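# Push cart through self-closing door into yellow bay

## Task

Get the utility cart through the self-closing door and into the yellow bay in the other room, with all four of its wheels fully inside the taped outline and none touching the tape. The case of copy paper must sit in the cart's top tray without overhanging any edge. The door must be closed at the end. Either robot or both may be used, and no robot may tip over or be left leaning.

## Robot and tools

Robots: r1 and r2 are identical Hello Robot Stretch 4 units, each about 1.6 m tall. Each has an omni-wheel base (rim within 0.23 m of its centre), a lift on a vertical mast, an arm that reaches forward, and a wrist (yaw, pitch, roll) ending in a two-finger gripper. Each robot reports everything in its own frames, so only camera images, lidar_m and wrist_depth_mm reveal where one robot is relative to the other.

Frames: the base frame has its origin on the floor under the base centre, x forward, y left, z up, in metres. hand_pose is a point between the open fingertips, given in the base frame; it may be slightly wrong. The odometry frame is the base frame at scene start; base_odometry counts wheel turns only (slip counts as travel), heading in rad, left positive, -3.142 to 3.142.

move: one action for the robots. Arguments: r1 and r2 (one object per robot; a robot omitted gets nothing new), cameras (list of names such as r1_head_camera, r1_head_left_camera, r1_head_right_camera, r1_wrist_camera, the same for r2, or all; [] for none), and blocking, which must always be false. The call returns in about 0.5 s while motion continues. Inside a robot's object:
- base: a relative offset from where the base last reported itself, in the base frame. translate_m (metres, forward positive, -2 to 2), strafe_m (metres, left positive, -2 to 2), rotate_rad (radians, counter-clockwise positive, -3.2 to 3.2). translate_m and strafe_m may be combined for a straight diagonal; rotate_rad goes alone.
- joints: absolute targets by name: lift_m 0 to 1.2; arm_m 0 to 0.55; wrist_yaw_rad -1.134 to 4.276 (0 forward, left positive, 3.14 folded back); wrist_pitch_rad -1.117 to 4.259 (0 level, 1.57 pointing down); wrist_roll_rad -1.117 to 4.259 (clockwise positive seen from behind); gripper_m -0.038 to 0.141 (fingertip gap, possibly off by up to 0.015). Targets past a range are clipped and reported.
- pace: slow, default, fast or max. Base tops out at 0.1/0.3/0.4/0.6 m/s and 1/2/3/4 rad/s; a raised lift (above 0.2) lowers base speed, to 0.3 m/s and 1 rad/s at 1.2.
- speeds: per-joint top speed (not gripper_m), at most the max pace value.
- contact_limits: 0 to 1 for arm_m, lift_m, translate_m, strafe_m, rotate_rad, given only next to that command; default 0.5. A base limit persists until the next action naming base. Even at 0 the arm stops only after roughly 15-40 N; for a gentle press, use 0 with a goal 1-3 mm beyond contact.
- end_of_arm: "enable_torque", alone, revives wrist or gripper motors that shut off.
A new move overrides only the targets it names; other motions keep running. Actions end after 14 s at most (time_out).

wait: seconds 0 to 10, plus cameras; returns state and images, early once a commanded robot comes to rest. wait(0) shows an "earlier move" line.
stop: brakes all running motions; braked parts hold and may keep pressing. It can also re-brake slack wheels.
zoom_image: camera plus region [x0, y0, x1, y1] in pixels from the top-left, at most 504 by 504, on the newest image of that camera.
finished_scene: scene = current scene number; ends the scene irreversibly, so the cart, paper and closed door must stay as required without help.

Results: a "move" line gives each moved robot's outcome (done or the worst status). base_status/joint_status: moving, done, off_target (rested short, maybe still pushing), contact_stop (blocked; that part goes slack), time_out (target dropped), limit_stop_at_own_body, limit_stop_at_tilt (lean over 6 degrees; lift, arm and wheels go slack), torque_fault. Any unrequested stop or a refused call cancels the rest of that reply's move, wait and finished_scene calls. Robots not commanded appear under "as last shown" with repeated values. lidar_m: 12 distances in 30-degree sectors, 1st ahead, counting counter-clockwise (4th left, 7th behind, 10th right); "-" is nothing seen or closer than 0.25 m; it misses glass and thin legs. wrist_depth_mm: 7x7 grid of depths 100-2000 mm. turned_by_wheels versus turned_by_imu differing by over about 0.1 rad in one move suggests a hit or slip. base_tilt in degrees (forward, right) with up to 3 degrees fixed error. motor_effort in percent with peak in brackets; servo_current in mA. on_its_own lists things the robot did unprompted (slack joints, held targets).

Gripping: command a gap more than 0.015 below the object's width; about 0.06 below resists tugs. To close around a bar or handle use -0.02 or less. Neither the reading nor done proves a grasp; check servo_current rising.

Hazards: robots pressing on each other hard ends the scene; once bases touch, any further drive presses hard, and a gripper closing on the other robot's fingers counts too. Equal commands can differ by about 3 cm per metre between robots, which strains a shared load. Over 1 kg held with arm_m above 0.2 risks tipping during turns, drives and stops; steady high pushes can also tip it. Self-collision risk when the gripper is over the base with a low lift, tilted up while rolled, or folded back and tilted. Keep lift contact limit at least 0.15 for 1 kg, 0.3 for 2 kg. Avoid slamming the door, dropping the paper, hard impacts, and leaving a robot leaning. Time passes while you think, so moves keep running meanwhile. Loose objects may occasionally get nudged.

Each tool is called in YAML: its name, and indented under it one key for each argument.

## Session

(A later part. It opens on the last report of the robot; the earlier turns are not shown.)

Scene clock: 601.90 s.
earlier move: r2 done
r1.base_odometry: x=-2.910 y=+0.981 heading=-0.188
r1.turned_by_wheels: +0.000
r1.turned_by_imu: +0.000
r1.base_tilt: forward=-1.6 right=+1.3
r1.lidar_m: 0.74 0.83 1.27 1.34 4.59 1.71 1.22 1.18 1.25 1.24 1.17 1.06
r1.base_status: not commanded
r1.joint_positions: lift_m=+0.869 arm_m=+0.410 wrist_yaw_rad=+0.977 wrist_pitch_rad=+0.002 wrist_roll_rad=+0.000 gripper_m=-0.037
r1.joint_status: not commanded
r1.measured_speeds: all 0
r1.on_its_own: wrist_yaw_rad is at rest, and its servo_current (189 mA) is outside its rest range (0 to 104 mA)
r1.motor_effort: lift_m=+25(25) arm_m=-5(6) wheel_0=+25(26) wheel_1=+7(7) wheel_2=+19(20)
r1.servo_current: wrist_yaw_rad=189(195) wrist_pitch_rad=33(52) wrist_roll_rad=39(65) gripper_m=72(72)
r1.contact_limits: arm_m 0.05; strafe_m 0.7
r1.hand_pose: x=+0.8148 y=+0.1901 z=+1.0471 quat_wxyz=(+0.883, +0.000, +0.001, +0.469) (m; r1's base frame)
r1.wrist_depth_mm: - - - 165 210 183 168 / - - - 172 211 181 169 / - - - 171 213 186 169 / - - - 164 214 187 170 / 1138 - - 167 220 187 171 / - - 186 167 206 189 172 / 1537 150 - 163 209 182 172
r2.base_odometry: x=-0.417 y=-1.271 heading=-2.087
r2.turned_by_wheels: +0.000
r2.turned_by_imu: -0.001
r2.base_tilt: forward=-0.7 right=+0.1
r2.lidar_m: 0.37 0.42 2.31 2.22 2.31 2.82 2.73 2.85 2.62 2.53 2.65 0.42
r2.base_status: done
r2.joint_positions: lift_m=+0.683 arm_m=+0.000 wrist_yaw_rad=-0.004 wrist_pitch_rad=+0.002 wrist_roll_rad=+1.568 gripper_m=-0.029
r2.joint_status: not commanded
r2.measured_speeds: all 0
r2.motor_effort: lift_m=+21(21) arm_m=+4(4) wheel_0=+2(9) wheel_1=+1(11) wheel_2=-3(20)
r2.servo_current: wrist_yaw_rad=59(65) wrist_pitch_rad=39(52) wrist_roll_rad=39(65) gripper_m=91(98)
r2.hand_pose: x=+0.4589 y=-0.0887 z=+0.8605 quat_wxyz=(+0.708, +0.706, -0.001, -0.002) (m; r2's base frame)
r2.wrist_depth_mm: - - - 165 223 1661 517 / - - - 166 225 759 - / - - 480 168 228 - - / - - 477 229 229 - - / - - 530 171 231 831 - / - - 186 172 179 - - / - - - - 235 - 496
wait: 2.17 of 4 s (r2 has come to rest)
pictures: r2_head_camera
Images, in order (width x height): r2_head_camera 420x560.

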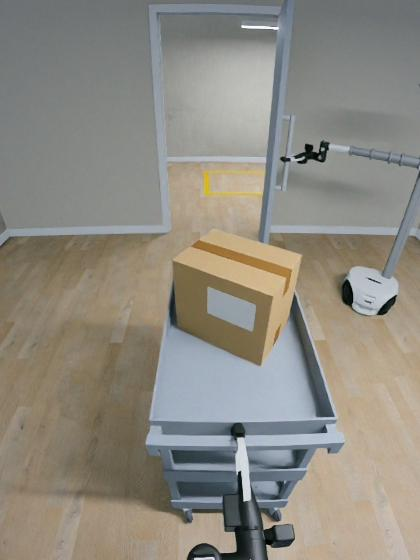

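move:
  r2: {"base":{"strafe_m":-0.17,"translate_m":0.02}}
  r1: {"base":{"translate_m":-0.11,"strafe_m":-0.19},"pace":"slow","contact_limits":{"strafe_m":0.7}}
  blocking: false
  cameras: []

wait:
  seconds: 2.5
  cameras: []

move:
  r2: {"base":{"translate_m":0.28,"strafe_m":0.05}}
  blocking: false
  cameras: []

wait:
  seconds: 3
  cameras: ["r2_head_camera"]

Scene clock: 614.83 s.
move: r1 moving; r2 moving
r1.base_odometry: x=-2.918 y=+0.972 heading=-0.185
r1.turned_by_wheels: +0.004
r1.turned_by_imu: +0.014
r1.base_tilt: forward=-1.6 right=+1.2
r1.lidar_m: 0.77 0.81 1.27 1.36 4.61 1.70 1.21 1.18 1.24 1.20 1.15 1.06
r1.base_status: translate_m moving; strafe_m moving
r1.joint_positions: lift_m=+0.869 arm_m=+0.410 wrist_yaw_rad=+0.977 wrist_pitch_rad=+0.002 wrist_roll_rad=+0.000 gripper_m=-0.037
r1.joint_status: not commanded
r1.measured_speeds: translate_m=-0.023 strafe_m=-0.046 rotate_rad=+0.008 lift_m=+0.000 arm_m=+0.000 wrist_yaw_rad=+0.000 wrist_pitch_rad=+0.000 wrist_roll_rad=+0.000
r1.motor_effort: lift_m=+25(25) arm_m=-6(6) wheel_0=+24(25) wheel_1=+1(7) wheel_2=+20(21)
r1.servo_current: wrist_yaw_rad=182(189) wrist_pitch_rad=33(39) wrist_roll_rad=33(59) gripper_m=65(78)
r1.contact_limits: arm_m 0.05; strafe_m 0.7
r1.hand_pose: x=+0.8149 y=+0.1901 z=+1.0471 quat_wxyz=(+0.883, +0.000, +0.001, +0.469) (m; r1's base frame)
r1.wrist_depth_mm: - - - 163 211 185 168 / - - - 164 212 182 168 / - - - 168 213 186 169 / - - - 163 213 187 171 / 1138 - - 166 220 188 171 / - - 184 166 207 189 171 / - 148 - 163 204 185 172
r2.base_odometry: x=-0.448 y=-1.258 heading=-2.086
r2.turned_by_wheels: +0.000
r2.turned_by_imu: +0.002
r2.base_tilt: forward=-0.7 right=+0.1
r2.lidar_m: 0.37 0.44 2.35 2.27 2.35 2.81 2.73 2.83 2.59 2.47 2.62 0.40
r2.base_status: translate_m moving; strafe_m moving
r2.joint_positions: lift_m=+0.683 arm_m=+0.000 wrist_yaw_rad=+0.004 wrist_pitch_rad=+0.002 wrist_roll_rad=+1.568 gripper_m=-0.029
r2.joint_status: not commanded
r2.measured_speeds: translate_m=+0.016 strafe_m=-0.130 rotate_rad=+0.003 lift_m=+0.000 arm_m=+0.000 wrist_yaw_rad=+0.018 wrist_pitch_rad=+0.000 wrist_roll_rad=+0.000
r2.motor_effort: lift_m=+21(21) arm_m=+4(4) wheel_0=+14(17) wheel_1=-7(10) wheel_2=-5(9)
r2.servo_current: wrist_yaw_rad=52(59) wrist_pitch_rad=39(46) wrist_roll_rad=59(59) gripper_m=91(91)
r2.hand_pose: x=+0.4596 y=-0.0862 z=+0.8605 quat_wxyz=(+0.708, +0.706, +0.002, +0.001) (m; r2's base frame)
r2.wrist_depth_mm: - - - 163 220 1661 1160 / - - - 164 223 759 - / - - 484 167 227 - - / - - 477 228 229 - - / - - 530 171 230 831 - / - - 187 173 179 - - / - - - - 236 - 496
pictures: none
No camera images: "cameras" was empty.

Scene clock: 616.20 s.
earlier move: r1 moving; r2 done
r1.base_odometry: x=-3.000 y=+0.878 heading=-0.185
r1.turned_by_wheels: +0.000
r1.turned_by_imu: +0.116
r1.base_tilt: forward=-1.5 right=+1.2
r1.lidar_m: 0.77 0.85 1.36 1.53 3.05 1.44 1.12 1.09 1.24 1.09 1.06 1.00
r1.base_status: translate_m moving; strafe_m moving
r1.joint_positions: lift_m=+0.869 arm_m=+0.410 wrist_yaw_rad=+0.977 wrist_pitch_rad=+0.002 wrist_roll_rad=+0.000 gripper_m=-0.037
r1.joint_status: not commanded
r1.measured_speeds: translate_m=-0.050 strafe_m=-0.086 rotate_rad=-0.007 lift_m=+0.000 arm_m=+0.000 wrist_yaw_rad=+0.000 wrist_pitch_rad=+0.000 wrist_roll_rad=+0.000
r1.motor_effort: lift_m=+25(25) arm_m=-6(6) wheel_0=+24(27) wheel_1=+3(7) wheel_2=+20(22)
r1.servo_current: wrist_yaw_rad=169(202) wrist_pitch_rad=39(46) wrist_roll_rad=65(65) gripper_m=72(78)
r1.contact_limits: arm_m 0.05; strafe_m 0.7
r1.hand_pose: x=+0.8149 y=+0.1901 z=+1.0471 quat_wxyz=(+0.883, +0.000, +0.001, +0.469) (m; r1's base frame)
r1.wrist_depth_mm: - - - 163 213 183 - / - - - 163 210 181 164 / - - - 167 211 183 165 / - - - 163 213 182 166 / 1160 1430 - 166 219 183 167 / 1160 - 183 166 205 185 167 / - 146 - 163 207 181 167
r2.base_odometry: x=-0.574 y=-1.204 heading=-2.087
r2.turned_by_wheels: -0.001
r2.turned_by_imu: +0.000
r2.base_tilt: forward=-0.7 right=+0.0
r2.lidar_m: 0.36 0.40 2.48 2.39 2.49 2.82 2.75 2.86 2.44 2.36 2.48 0.47
r2.base_status: done
r2.joint_positions: lift_m=+0.683 arm_m=+0.000 wrist_yaw_rad=+0.004 wrist_pitch_rad=+0.002 wrist_roll_rad=+1.568 gripper_m=-0.029
r2.joint_status: not commanded
r2.measured_speeds: all 0
r2.motor_effort: lift_m=+21(21) arm_m=+4(4) wheel_0=+2(18) wheel_1=-2(11) wheel_2=-6(9)
r2.servo_current: wrist_yaw_rad=46(59) wrist_pitch_rad=33(46) wrist_roll_rad=59(59) gripper_m=91(91)
r2.hand_pose: x=+0.4597 y=-0.0861 z=+0.8605 quat_wxyz=(+0.708, +0.706, +0.002, +0.001) (m; r2's base frame)
r2.wrist_depth_mm: - - - 200 264 1576 1182 / - - - 194 257 1708 530 / - - - 187 249 842 - / - - 492 183 241 854 - / - - 488 179 236 831 - / - - 185 174 179 - - / - - 549 - 224 - -
wait: 1.37 of 2.5 s (r2 has come to rest)
pictures: none
No camera images: "cameras" was empty.

Scene clock: 616.70 s.
earlier move: r1 moving
move: r2 moving
r1.base_odometry: x=-3.031 y=+0.841 heading=-0.184
r1.turned_by_wheels: +0.000
r1.turned_by_imu: +0.044
r1.base_tilt: forward=-1.6 right=+1.2
r1.lidar_m: 0.75 0.84 1.38 1.65 2.70 1.38 1.09 1.08 1.19 1.06 1.04 0.99
r1.base_status: translate_m moving; strafe_m moving
r1.joint_positions: lift_m=+0.869 arm_m=+0.410 wrist_yaw_rad=+0.977 wrist_pitch_rad=+0.002 wrist_roll_rad=+0.000 gripper_m=-0.037
r1.joint_status: not commanded
r1.measured_speeds: translate_m=-0.046 strafe_m=-0.069 rotate_rad=-0.002 lift_m=+0.000 arm_m=+0.000 wrist_yaw_rad=+0.000 wrist_pitch_rad=+0.000 wrist_roll_rad=+0.000
r1.motor_effort: lift_m=+25(25) arm_m=-6(6) wheel_0=+26(27) wheel_1=+5(5) wheel_2=+20(23)
r1.servo_current: wrist_yaw_rad=163(189) wrist_pitch_rad=46(46) wrist_roll_rad=46(59) gripper_m=72(78)
r1.contact_limits: arm_m 0.05; strafe_m 0.7
r1.hand_pose: x=+0.8149 y=+0.1901 z=+1.0471 quat_wxyz=(+0.883, +0.000, +0.001, +0.469) (m; r1's base frame)
r1.wrist_depth_mm: - - - 163 208 182 - / - - - 163 211 179 162 / - - - 167 211 181 163 / - - - 163 213 181 164 / 1160 1281 - 166 213 181 164 / - - 182 165 204 182 165 / 1430 138 181 163 206 179 165
r2.base_odometry: x=-0.585 y=-1.234 heading=-2.087
r2.turned_by_wheels: +0.000
r2.turned_by_imu: -0.001
r2.base_tilt: forward=-0.7 right=+0.0
r2.lidar_m: 0.36 0.37 2.47 2.39 2.50 2.87 2.78 2.91 2.44 2.36 2.49 0.42
r2.base_status: translate_m moving; strafe_m moving
r2.joint_positions: lift_m=+0.683 arm_m=+0.000 wrist_yaw_rad=-0.003 wrist_pitch_rad=+0.002 wrist_roll_rad=+1.568 gripper_m=-0.029
r2.joint_status: not commanded
r2.measured_speeds: translate_m=+0.121 strafe_m=+0.023 rotate_rad=-0.006 lift_m=+0.000 arm_m=+0.000 wrist_yaw_rad=-0.018 wrist_pitch_rad=+0.000 wrist_roll_rad=+0.000
r2.motor_effort: lift_m=+21(21) arm_m=+4(4) wheel_0=+4(11) wheel_1=+9(9) wheel_2=-16(17)
r2.servo_current: wrist_yaw_rad=46(59) wrist_pitch_rad=39(46) wrist_roll_rad=39(59) gripper_m=85(91)
r2.hand_pose: x=+0.4590 y=-0.0883 z=+0.8605 quat_wxyz=(+0.708, +0.706, -0.001, -0.002) (m; r2's base frame)
r2.wrist_depth_mm: - - - 206 272 1576 1160 / - - - 198 263 1708 500 / - - - 190 251 1618 - / - - 521 184 243 842 - / - - 480 179 236 831 - / - - 186 171 179 - - / - - 549 - 222 - -
pictures: none
No camera images: "cameras" was empty.

Scene clock: 618.37 s.
earlier move: r1 done; r2 moving
r1.base_odometry: x=-3.053 y=+0.815 heading=-0.185
r1.turned_by_wheels: -0.001
r1.turned_by_imu: +0.035
r1.base_tilt: forward=-1.6 right=+1.3
r1.lidar_m: 0.77 0.86 1.23 2.05 2.48 1.33 1.05 1.07 1.22 1.01 1.02 0.97
r1.base_status: done
r1.joint_positions: lift_m=+0.869 arm_m=+0.410 wrist_yaw_rad=+0.977 wrist_pitch_rad=+0.002 wrist_roll_rad=+0.000 gripper_m=-0.037
r1.joint_status: not commanded
r1.measured_speeds: all 0
r1.on_its_own: wrist_yaw_rad is at rest, and its servo_current (176 mA) is outside its rest range (0 to 104 mA)
r1.motor_effort: lift_m=+25(25) arm_m=-6(6) wheel_0=+21(29) wheel_1=+7(8) wheel_2=+15(23)
r1.servo_current: wrist_yaw_rad=176(202) wrist_pitch_rad=46(46) wrist_roll_rad=39(59) gripper_m=78(78)
r1.contact_limits: arm_m 0.05; strafe_m 0.7
r1.hand_pose: x=+0.8149 y=+0.1901 z=+1.0471 quat_wxyz=(+0.883, +0.000, +0.001, +0.469) (m; r1's base frame)
r1.wrist_depth_mm: - - - 163 211 180 - / - - - 163 209 180 160 / - - - 167 211 178 160 / - - - 163 212 180 161 / 1661 1042 1138 167 218 181 162 / - 1025 177 166 203 182 163 / 1708 146 175 163 205 178 163
r2.base_odometry: x=-0.669 y=-1.472 heading=-2.087
r2.turned_by_wheels: +0.001
r2.turned_by_imu: +0.000
r2.base_tilt: forward=-0.7 right=+0.1
r2.lidar_m: 0.38 0.38 2.42 2.33 2.46 3.12 3.04 3.17 2.47 2.41 2.53 0.43
r2.base_status: translate_m moving; strafe_m moving
r2.joint_positions: lift_m=+0.683 arm_m=+0.000 wrist_yaw_rad=-0.003 wrist_pitch_rad=+0.002 wrist_roll_rad=+1.568 gripper_m=-0.029
r2.joint_status: not commanded
r2.measured_speeds: all 0
r2.motor_effort: lift_m=+21(21) arm_m=+4(4) wheel_0=+3(11) wheel_1=+3(10) wheel_2=-2(21)
r2.servo_current: wrist_yaw_rad=52(65) wrist_pitch_rad=33(52) wrist_roll_rad=46(65) gripper_m=91(91)
r2.hand_pose: x=+0.4590 y=-0.0883 z=+0.8605 quat_wxyz=(+0.708, +0.706, +0.000, -0.002) (m; r2's base frame)
r2.wrist_depth_mm: - - - 182 244 1661 1255 / - - - 180 242 1756 - / - - 609 178 238 820 - / - - 473 236 236 831 - / - - 500 175 234 - - / - - 186 173 179 - - / - - 591 - 229 - -
wait: 1.67 of 3 s (r1 has come to rest)
pictures: r2_head_camera
Images, in order (width x height): r2_head_camera 420x560.

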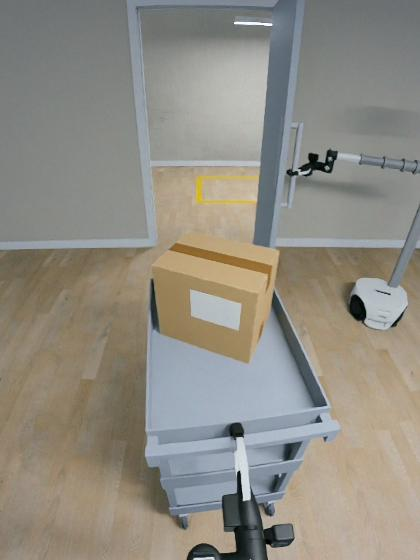

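move:
  r2: {"base":{"translate_m":0.5,"strafe_m":0.05}}
  blocking: false
  cameras: []

wait:
  seconds: 3.5
  cameras: ["r2_head_camera","r1_head_camera"]

Scene clock: 627.90 s.
earlier move: r2 done
move: r2 moving
r1.base_odometry: x=-3.053 y=+0.815 heading=-0.185
r1.turned_by_wheels: +0.000
r1.turned_by_imu: -0.001
r1.base_tilt: forward=-1.5 right=+1.2
r1.lidar_m: 0.76 0.84 1.24 2.03 2.47 1.31 1.06 1.05 1.20 1.00 1.01 0.97
r1.base_status: not commanded
r1.joint_positions: lift_m=+0.869 arm_m=+0.410 wrist_yaw_rad=+0.977 wrist_pitch_rad=+0.002 wrist_roll_rad=+0.000 gripper_m=-0.037
r1.joint_status: not commanded
r1.measured_speeds: all 0
r1.motor_effort: lift_m=+25(25) arm_m=-6(6) wheel_0=+21(22) wheel_1=+7(7) wheel_2=+15(15)
r1.servo_current: wrist_yaw_rad=176(189) wrist_pitch_rad=39(46) wrist_roll_rad=39(59) gripper_m=72(78)
r1.contact_limits: arm_m 0.05; strafe_m 0.7
r1.hand_pose: x=+0.8149 y=+0.1901 z=+1.0471 quat_wxyz=(+0.883, +0.000, +0.001, +0.469) (m; r1's base frame)
r1.wrist_depth_mm: - - - 164 213 180 - / - - - 163 210 181 160 / - - - 168 211 179 160 / - - - 163 212 180 162 / 1661 1025 1098 166 218 181 162 / - 991 178 166 204 181 163 / - 146 169 163 204 178 163
r2.base_odometry: x=-0.682 y=-1.501 heading=-2.086
r2.turned_by_wheels: +0.000
r2.turned_by_imu: +0.002
r2.base_tilt: forward=-0.7 right=+0.0
r2.lidar_m: 0.38 0.40 2.39 2.34 2.42 3.15 3.09 3.18 2.50 2.41 2.54 0.41
r2.base_status: translate_m moving; strafe_m moving
r2.joint_positions: lift_m=+0.683 arm_m=+0.000 wrist_yaw_rad=-0.003 wrist_pitch_rad=+0.002 wrist_roll_rad=+1.568 gripper_m=-0.029
r2.joint_status: not commanded
r2.measured_speeds: translate_m=+0.123 strafe_m=+0.012 rotate_rad=+0.006 lift_m=+0.000 arm_m=+0.000 wrist_yaw_rad=+0.000 wrist_pitch_rad=+0.000 wrist_roll_rad=+0.000
r2.motor_effort: lift_m=+21(21) arm_m=+4(4) wheel_0=+4(12) wheel_1=+8(10) wheel_2=-13(16)
r2.servo_current: wrist_yaw_rad=39(52) wrist_pitch_rad=46(46) wrist_roll_rad=39(52) gripper_m=91(91)
r2.hand_pose: x=+0.4590 y=-0.0883 z=+0.8605 quat_wxyz=(+0.708, +0.706, +0.000, -0.002) (m; r2's base frame)
r2.wrist_depth_mm: - - - 180 241 1756 1229 / - - - 179 239 1661 - / - - 591 177 237 820 - / - - 466 235 235 831 - / - - 504 174 234 - - / - - 186 172 178 - - / - - 597 - 229 118 -
pictures: none
No camera images: "cameras" was empty.

Scene clock: 630.57 s.
earlier move: r2 done
r1.base_odometry: x=-3.053 y=+0.815 heading=-0.185
r1.turned_by_wheels: +0.000
r1.turned_by_imu: +0.000
r1.base_tilt: forward=-1.6 right=+1.2
r1.lidar_m: 0.75 0.84 1.15 4.75 2.52 1.32 1.08 1.06 1.21 1.03 0.99 0.96
r1.base_status: not commanded
r1.joint_positions: lift_m=+0.869 arm_m=+0.410 wrist_yaw_rad=+0.977 wrist_pitch_rad=+0.002 wrist_roll_rad=+0.000 gripper_m=-0.037
r1.joint_status: not commanded
r1.measured_speeds: all 0
r1.on_its_own: wrist_yaw_rad is at rest, and its servo_current (176 mA) is outside its rest range (0 to 104 mA)
r1.motor_effort: lift_m=+25(25) arm_m=-6(6) wheel_0=+21(22) wheel_1=+7(8) wheel_2=+15(15)
r1.servo_current: wrist_yaw_rad=176(202) wrist_pitch_rad=39(52) wrist_roll_rad=46(72) gripper_m=72(78)
r1.contact_limits: arm_m 0.05; strafe_m 0.7
r1.hand_pose: x=+0.8149 y=+0.1901 z=+1.0471 quat_wxyz=(+0.883, +0.000, +0.001, +0.469) (m; r1's base frame)
r1.wrist_depth_mm: - - - 163 212 180 - / - - - 163 209 181 159 / - - - 168 210 178 160 / - - - 163 212 180 162 / - 1397 707 166 219 181 162 / - 1042 182 166 204 181 163 / - 154 182 163 205 178 163
r2.base_odometry: x=-0.872 y=-1.932 heading=-2.086
r2.turned_by_wheels: +0.000
r2.turned_by_imu: +0.001
r2.base_tilt: forward=-0.6 right=+0.1
r2.lidar_m: 0.40 0.41 2.37 2.29 2.39 3.31 3.56 3.44 2.55 2.46 1.67 0.42
r2.base_status: done
r2.joint_positions: lift_m=+0.683 arm_m=+0.000 wrist_yaw_rad=-0.003 wrist_pitch_rad=+0.002 wrist_roll_rad=+1.568 gripper_m=-0.029
r2.joint_status: not commanded
r2.measured_speeds: all 0
r2.motor_effort: lift_m=+21(21) arm_m=+4(4) wheel_0=+4(12) wheel_1=+3(10) wheel_2=-2(16)
r2.servo_current: wrist_yaw_rad=52(59) wrist_pitch_rad=46(46) wrist_roll_rad=52(72) gripper_m=78(98)
r2.hand_pose: x=+0.4590 y=-0.0883 z=+0.8605 quat_wxyz=(+0.708, +0.706, +0.000, -0.002) (m; r2's base frame)
r2.wrist_depth_mm: - - - 155 212 1576 - / - - 574 158 216 750 - / - - 452 162 220 - - / - - 484 166 226 - - / - - 549 170 230 - - / - - 185 173 179 - - / - - - - - - 496
wait: 2.67 of 3.5 s (r2 has come to rest)
pictures: r1_head_camera, r2_head_camera
Images, in order (width x height): r1_head_camera 420x560, r2_head_camera 420x560.

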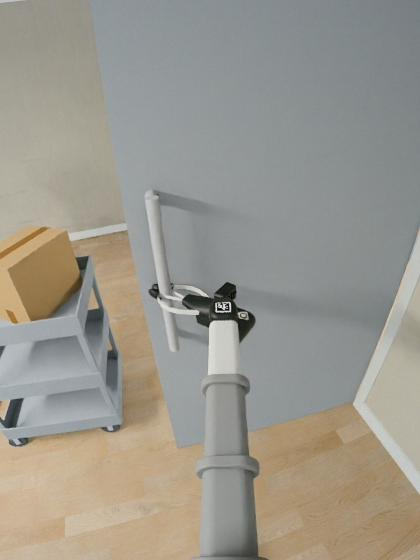

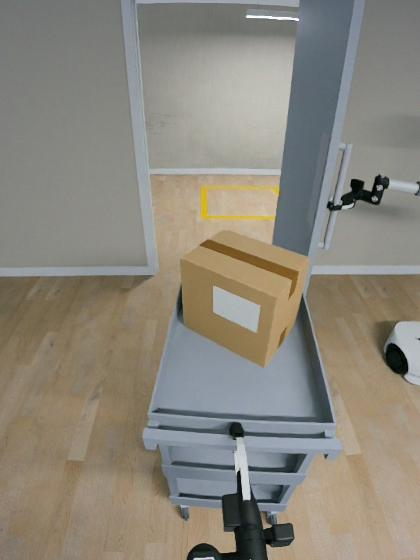

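move:
  r2: {"base":{"strafe_m":-0.2,"translate_m":0.0}}
  blocking: false
  cameras: []

wait:
  seconds: 2.5
  cameras: ["r2_head_camera"]

move:
  r2: {"base":{"translate_m":0.3,"strafe_m":0.06}}
  blocking: false
  cameras: []

wait:
  seconds: 3
  cameras: ["r2_head_camera","r1_head_camera"]

Scene clock: 637.30 s.
move: r2 moving
r1.base_odometry: x=-3.053 y=+0.815 heading=-0.185
r1.turned_by_wheels: +0.000
r1.turned_by_imu: +0.000
r1.base_tilt: forward=-1.6 right=+1.2
r1.lidar_m: 0.78 0.83 1.15 4.77 2.50 1.31 1.08 1.07 1.21 0.99 1.02 1.00
r1.base_status: not commanded
r1.joint_positions: lift_m=+0.869 arm_m=+0.410 wrist_yaw_rad=+0.977 wrist_pitch_rad=+0.002 wrist_roll_rad=+0.000 gripper_m=-0.037
r1.joint_status: not commanded
r1.measured_speeds: all 0
r1.motor_effort: lift_m=+25(25) arm_m=-5(6) wheel_0=+21(21) wheel_1=+7(7) wheel_2=+15(15)
r1.servo_current: wrist_yaw_rad=189(189) wrist_pitch_rad=39(46) wrist_roll_rad=65(65) gripper_m=72(72)
r1.contact_limits: arm_m 0.05; strafe_m 0.7
r1.hand_pose: x=+0.8149 y=+0.1901 z=+1.0471 quat_wxyz=(+0.883, +0.000, +0.001, +0.469) (m; r1's base frame)
r1.wrist_depth_mm: - - - 163 211 180 - / - - - 163 209 181 159 / - - - 168 211 179 160 / - - - 163 213 180 162 / - 1397 699 166 219 180 162 / - - 182 166 203 181 163 / - 154 176 163 206 178 163
r2.base_odometry: x=-0.903 y=-1.914 heading=-2.086
r2.turned_by_wheels: +0.000
r2.turned_by_imu: +0.002
r2.base_tilt: forward=-0.7 right=+0.1
r2.lidar_m: 0.40 0.42 2.40 2.31 2.46 3.39 3.60 3.40 2.51 2.45 1.61 0.44
r2.base_status: translate_m moving; strafe_m moving
r2.joint_positions: lift_m=+0.683 arm_m=+0.000 wrist_yaw_rad=+0.004 wrist_pitch_rad=+0.002 wrist_roll_rad=+1.568 gripper_m=-0.029
r2.joint_status: not commanded
r2.measured_speeds: translate_m=-0.001 strafe_m=-0.139 rotate_rad=+0.003 lift_m=+0.000 arm_m=+0.000 wrist_yaw_rad=+0.001 wrist_pitch_rad=+0.000 wrist_roll_rad=+0.000
r2.motor_effort: lift_m=+21(21) arm_m=+4(4) wheel_0=+13(14) wheel_1=-9(10) wheel_2=+0(2)
r2.servo_current: wrist_yaw_rad=46(59) wrist_pitch_rad=39(46) wrist_roll_rad=46(52) gripper_m=91(91)
r2.hand_pose: x=+0.4596 y=-0.0862 z=+0.8605 quat_wxyz=(+0.708, +0.706, +0.002, +0.001) (m; r2's base frame)
r2.wrist_depth_mm: - - - 156 213 1576 - / - - 591 159 217 - - / - - 459 162 221 - - / - - 480 167 225 - - / - - 549 170 230 - - / - - 187 172 179 - - / - - - - - 1618 484
pictures: none
No camera images: "cameras" was empty.

Scene clock: 638.77 s.
earlier move: r2 done
r1.base_odometry: x=-3.053 y=+0.815 heading=-0.185
r1.turned_by_wheels: +0.000
r1.turned_by_imu: +0.000
r1.base_tilt: forward=-1.6 right=+1.2
r1.lidar_m: 0.73 0.84 1.05 4.77 2.52 1.30 1.07 1.07 1.21 1.01 1.00 0.96
r1.base_status: not commanded
r1.joint_positions: lift_m=+0.869 arm_m=+0.410 wrist_yaw_rad=+0.977 wrist_pitch_rad=+0.002 wrist_roll_rad=+0.000 gripper_m=-0.037
r1.joint_status: not commanded
r1.measured_speeds: all 0
r1.on_its_own: wrist_yaw_rad is at rest, and its servo_current (189 mA) is outside its rest range (0 to 104 mA)
r1.motor_effort: lift_m=+25(25) arm_m=-6(6) wheel_0=+21(21) wheel_1=+7(7) wheel_2=+15(15)
r1.servo_current: wrist_yaw_rad=189(195) wrist_pitch_rad=39(52) wrist_roll_rad=52(65) gripper_m=72(78)
r1.contact_limits: arm_m 0.05; strafe_m 0.7
r1.hand_pose: x=+0.8149 y=+0.1901 z=+1.0471 quat_wxyz=(+0.883, +0.000, +0.001, +0.469) (m; r1's base frame)
r1.wrist_depth_mm: - - - 163 212 180 - / - - - 163 208 181 160 / - - - 168 211 179 160 / - - - 163 213 180 161 / 1255 - 654 166 218 180 162 / 1255 798 184 166 204 180 162 / 788 138 174 163 205 177 163
r2.base_odometry: x=-1.046 y=-1.833 heading=-2.086
r2.turned_by_wheels: +0.000
r2.turned_by_imu: +0.000
r2.base_tilt: forward=-0.6 right=+0.1
r2.lidar_m: 0.35 0.35 2.55 2.48 2.61 3.63 3.58 3.18 2.34 2.27 1.55 0.43
r2.base_status: done
r2.joint_positions: lift_m=+0.683 arm_m=+0.000 wrist_yaw_rad=+0.004 wrist_pitch_rad=+0.002 wrist_roll_rad=+1.568 gripper_m=-0.029
r2.joint_status: not commanded
r2.measured_speeds: all 0
r2.motor_effort: lift_m=+21(21) arm_m=+4(4) wheel_0=+2(16) wheel_1=-1(11) wheel_2=+0(2)
r2.servo_current: wrist_yaw_rad=59(59) wrist_pitch_rad=39(46) wrist_roll_rad=39(52) gripper_m=91(91)
r2.hand_pose: x=+0.4596 y=-0.0864 z=+0.8605 quat_wxyz=(+0.708, +0.706, +0.002, +0.001) (m; r2's base frame)
r2.wrist_depth_mm: - - - 196 260 1576 1182 / - - - 192 254 1708 530 / - - - 186 248 788 - / - - 496 182 242 842 - / - - 484 178 236 - - / - - 185 173 179 - - / - - 559 - 225 - -
wait: 1.47 of 2.5 s (r2 has come to rest)
pictures: r2_head_camera
Images, in order (width x height): r2_head_camera 420x560.

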